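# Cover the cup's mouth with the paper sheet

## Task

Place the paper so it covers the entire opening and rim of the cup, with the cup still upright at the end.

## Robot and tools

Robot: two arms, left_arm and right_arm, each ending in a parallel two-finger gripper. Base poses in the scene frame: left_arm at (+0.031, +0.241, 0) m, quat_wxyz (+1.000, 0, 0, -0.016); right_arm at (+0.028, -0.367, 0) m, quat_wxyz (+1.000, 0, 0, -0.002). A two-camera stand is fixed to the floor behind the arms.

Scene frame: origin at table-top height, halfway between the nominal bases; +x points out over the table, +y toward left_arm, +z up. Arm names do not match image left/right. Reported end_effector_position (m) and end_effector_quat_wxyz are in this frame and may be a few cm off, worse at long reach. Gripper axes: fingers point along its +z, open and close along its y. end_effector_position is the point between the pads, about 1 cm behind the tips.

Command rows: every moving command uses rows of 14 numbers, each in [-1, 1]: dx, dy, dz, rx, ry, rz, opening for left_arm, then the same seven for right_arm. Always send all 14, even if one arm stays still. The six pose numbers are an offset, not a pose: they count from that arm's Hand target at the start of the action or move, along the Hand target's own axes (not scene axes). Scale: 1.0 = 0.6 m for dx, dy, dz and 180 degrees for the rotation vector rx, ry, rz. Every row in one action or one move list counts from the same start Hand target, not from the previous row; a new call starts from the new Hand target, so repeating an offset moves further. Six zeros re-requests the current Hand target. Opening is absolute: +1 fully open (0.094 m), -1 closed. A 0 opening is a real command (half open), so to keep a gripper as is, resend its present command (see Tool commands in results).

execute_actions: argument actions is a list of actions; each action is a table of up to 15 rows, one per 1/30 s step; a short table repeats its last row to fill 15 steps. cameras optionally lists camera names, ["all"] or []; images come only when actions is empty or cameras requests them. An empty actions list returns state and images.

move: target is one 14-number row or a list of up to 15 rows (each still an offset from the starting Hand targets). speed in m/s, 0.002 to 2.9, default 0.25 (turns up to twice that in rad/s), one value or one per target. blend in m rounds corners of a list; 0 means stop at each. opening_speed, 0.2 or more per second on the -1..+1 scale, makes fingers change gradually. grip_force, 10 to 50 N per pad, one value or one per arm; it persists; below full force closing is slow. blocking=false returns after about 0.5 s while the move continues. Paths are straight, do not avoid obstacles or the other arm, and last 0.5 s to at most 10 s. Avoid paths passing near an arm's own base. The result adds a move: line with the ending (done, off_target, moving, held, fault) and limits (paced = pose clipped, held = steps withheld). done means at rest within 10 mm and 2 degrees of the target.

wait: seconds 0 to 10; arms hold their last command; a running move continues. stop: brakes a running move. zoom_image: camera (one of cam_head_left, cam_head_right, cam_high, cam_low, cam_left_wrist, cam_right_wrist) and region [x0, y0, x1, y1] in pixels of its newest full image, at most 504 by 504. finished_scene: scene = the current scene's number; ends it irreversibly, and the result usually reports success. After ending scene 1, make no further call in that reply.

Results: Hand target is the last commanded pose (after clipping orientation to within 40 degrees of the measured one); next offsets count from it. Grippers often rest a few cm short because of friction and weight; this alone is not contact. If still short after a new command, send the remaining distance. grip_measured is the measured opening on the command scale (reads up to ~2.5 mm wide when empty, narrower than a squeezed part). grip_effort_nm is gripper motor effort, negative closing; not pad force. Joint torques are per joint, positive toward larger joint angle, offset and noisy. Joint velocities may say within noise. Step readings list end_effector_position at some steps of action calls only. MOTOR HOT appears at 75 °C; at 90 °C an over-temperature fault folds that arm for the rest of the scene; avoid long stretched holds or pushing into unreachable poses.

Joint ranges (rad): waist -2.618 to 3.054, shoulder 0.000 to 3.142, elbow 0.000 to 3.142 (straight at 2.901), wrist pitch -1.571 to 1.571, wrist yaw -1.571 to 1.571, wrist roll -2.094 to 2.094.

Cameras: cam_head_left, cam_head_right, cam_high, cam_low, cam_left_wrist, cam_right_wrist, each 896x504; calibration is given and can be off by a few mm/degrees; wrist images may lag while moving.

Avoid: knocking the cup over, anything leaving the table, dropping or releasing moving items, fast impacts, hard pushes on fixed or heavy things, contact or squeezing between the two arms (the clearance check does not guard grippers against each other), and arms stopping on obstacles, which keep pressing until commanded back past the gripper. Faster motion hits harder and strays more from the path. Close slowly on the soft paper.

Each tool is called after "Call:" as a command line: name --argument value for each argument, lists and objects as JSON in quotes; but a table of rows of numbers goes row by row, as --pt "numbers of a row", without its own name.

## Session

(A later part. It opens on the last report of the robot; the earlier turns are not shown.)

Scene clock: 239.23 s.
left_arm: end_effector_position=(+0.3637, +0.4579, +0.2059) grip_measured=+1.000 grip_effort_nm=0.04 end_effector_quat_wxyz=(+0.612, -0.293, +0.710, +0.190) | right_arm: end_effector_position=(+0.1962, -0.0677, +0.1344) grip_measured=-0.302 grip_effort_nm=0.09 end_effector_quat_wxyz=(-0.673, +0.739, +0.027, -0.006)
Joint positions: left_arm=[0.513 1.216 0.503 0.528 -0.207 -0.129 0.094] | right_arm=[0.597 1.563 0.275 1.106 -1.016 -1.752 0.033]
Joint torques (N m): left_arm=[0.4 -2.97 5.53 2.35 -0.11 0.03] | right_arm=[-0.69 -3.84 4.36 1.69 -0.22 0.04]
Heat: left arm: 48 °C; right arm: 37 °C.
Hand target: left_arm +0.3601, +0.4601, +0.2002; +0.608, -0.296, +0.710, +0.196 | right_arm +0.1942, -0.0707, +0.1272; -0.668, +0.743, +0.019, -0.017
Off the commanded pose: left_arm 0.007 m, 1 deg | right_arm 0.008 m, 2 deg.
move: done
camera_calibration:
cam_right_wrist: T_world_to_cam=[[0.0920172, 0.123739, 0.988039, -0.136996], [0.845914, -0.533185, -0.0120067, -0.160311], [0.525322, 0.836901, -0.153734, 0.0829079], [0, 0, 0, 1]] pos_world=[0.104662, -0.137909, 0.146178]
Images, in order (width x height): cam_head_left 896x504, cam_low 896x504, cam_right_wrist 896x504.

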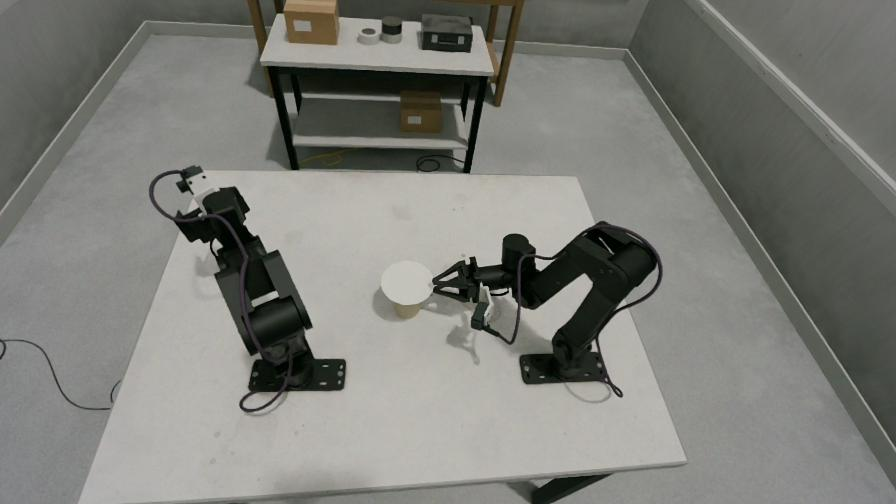

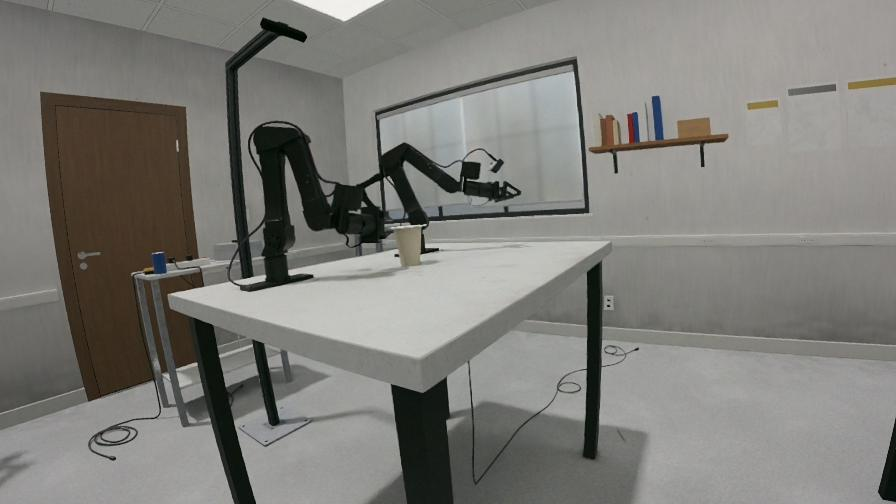

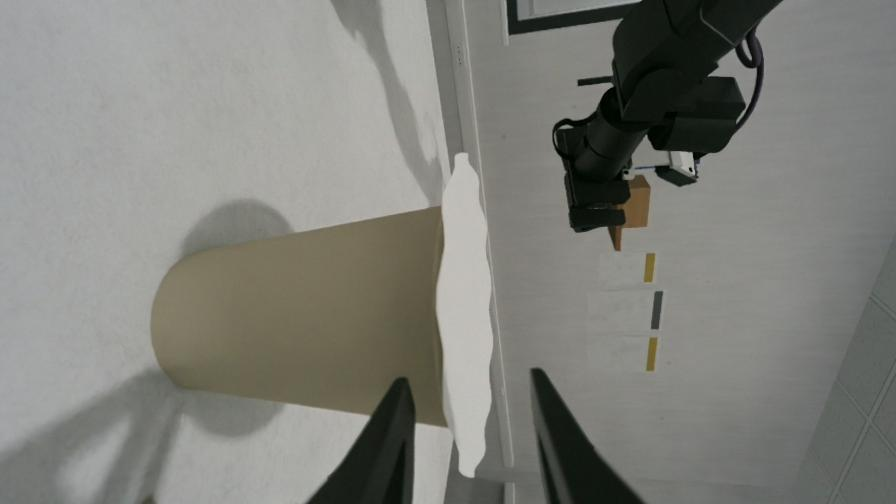

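Call:
move --target '[0, 0, 0, 0, 0, 0, 1, 0, 0, -0.085, 0, 0, 0, -0.3]' --speed 0.08 --cameras '["cam_head_left", "cam_head_right", "cam_low"]'

Call:
zoom_image --camera "cam_low" --region '[360, 180, 460, 280]'

Call:
zoom_image --camera "cam_head_right" --region '[330, 190, 490, 330]'

Scene clock: 246.23 s.
left_arm: end_effector_position=(+0.3637, +0.4579, +0.2059) grip_measured=+1.000 grip_effort_nm=0.04 end_effector_quat_wxyz=(+0.612, -0.293, +0.710, +0.190) | right_arm: end_effector_position=(+0.1986, -0.1193, +0.1328) grip_measured=-0.302 grip_effort_nm=0.09 end_effector_quat_wxyz=(-0.671, +0.741, +0.025, -0.006)
Joint positions: left_arm=[0.513 1.216 0.503 0.528 -0.207 -0.129 0.094] | right_arm=[0.365 1.42 0.215 0.896 -1.238 -1.889 0.033]
Joint torques (N m): left_arm=[0.39 -2.96 5.53 2.36 -0.11 0.03] | right_arm=[-0.72 -5.22 5.59 1.09 -0.32 -0.01]
Heat: left arm: 48 °C; right arm: 37 °C.
Hand target: left_arm +0.3601, +0.4601, +0.2002; +0.608, -0.296, +0.710, +0.196 | right_arm +0.1967, -0.1213, +0.1326; -0.668, +0.743, +0.019, -0.017
Off the commanded pose: left_arm 0.007 m, 1 deg | right_arm 0.003 m, 1 deg.
move: done
Images, in order (width x height): cam_head_left 896x504, cam_head_right 896x504, cam_low 896x504.

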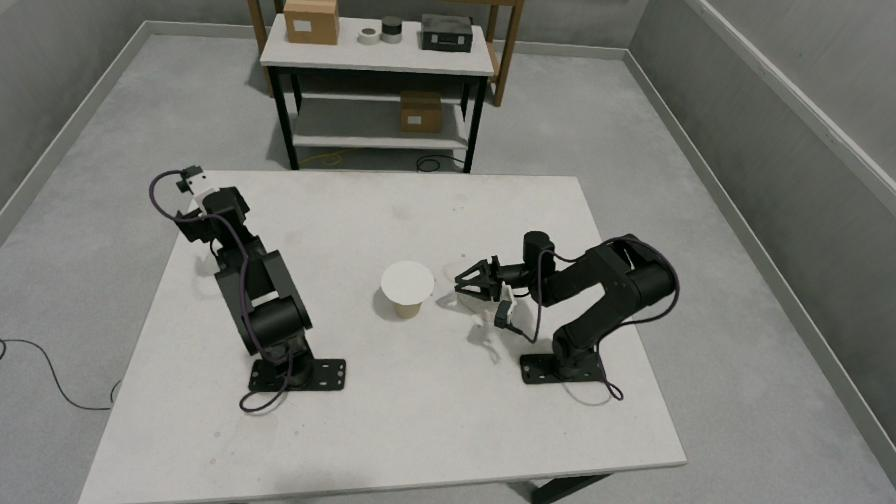

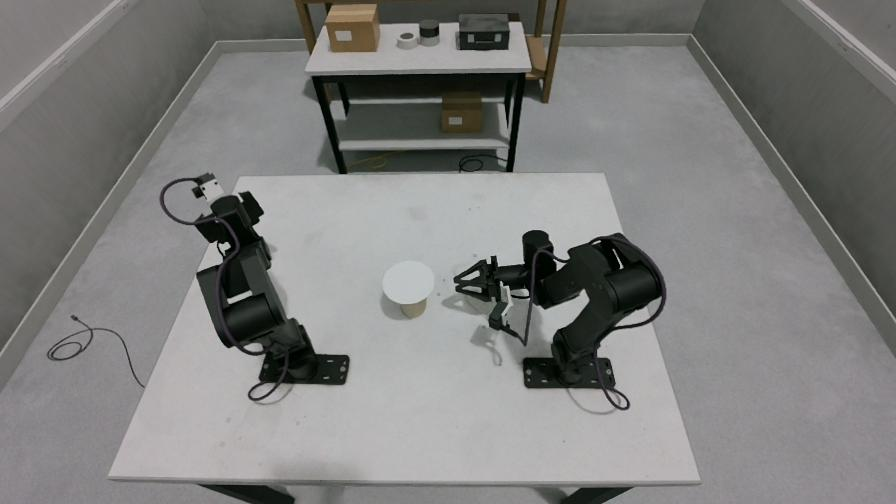

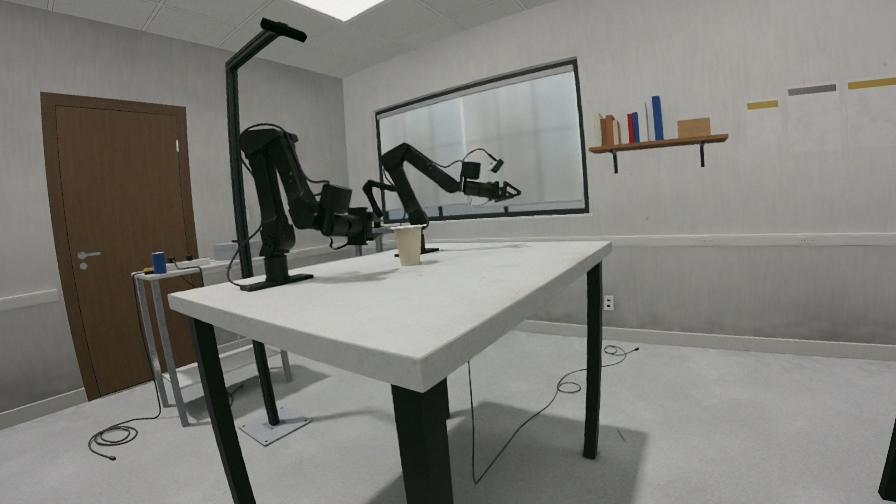

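Scaled by 5.040 from the camera's 896x504 image, which has a finer 1280x720 frame.

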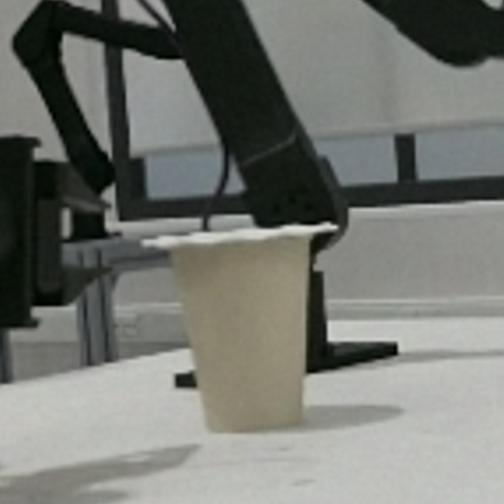

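Scaled by 3.150 from the camera's 896x504 image, which has a finer 1280x720 frame.

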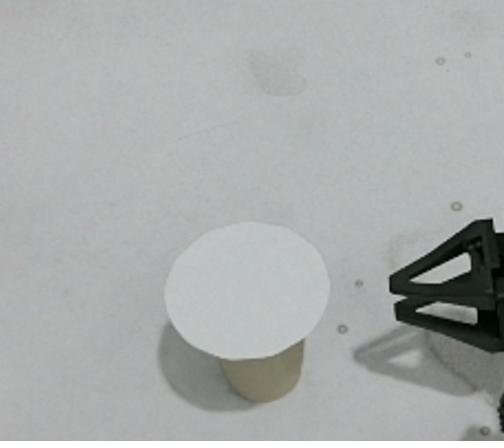

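The paper lies flat on the cup, centred, and the cup is standing with the gripper clear of it.

Call:
finished_scene --scene 3

The scene is finished: the task was done.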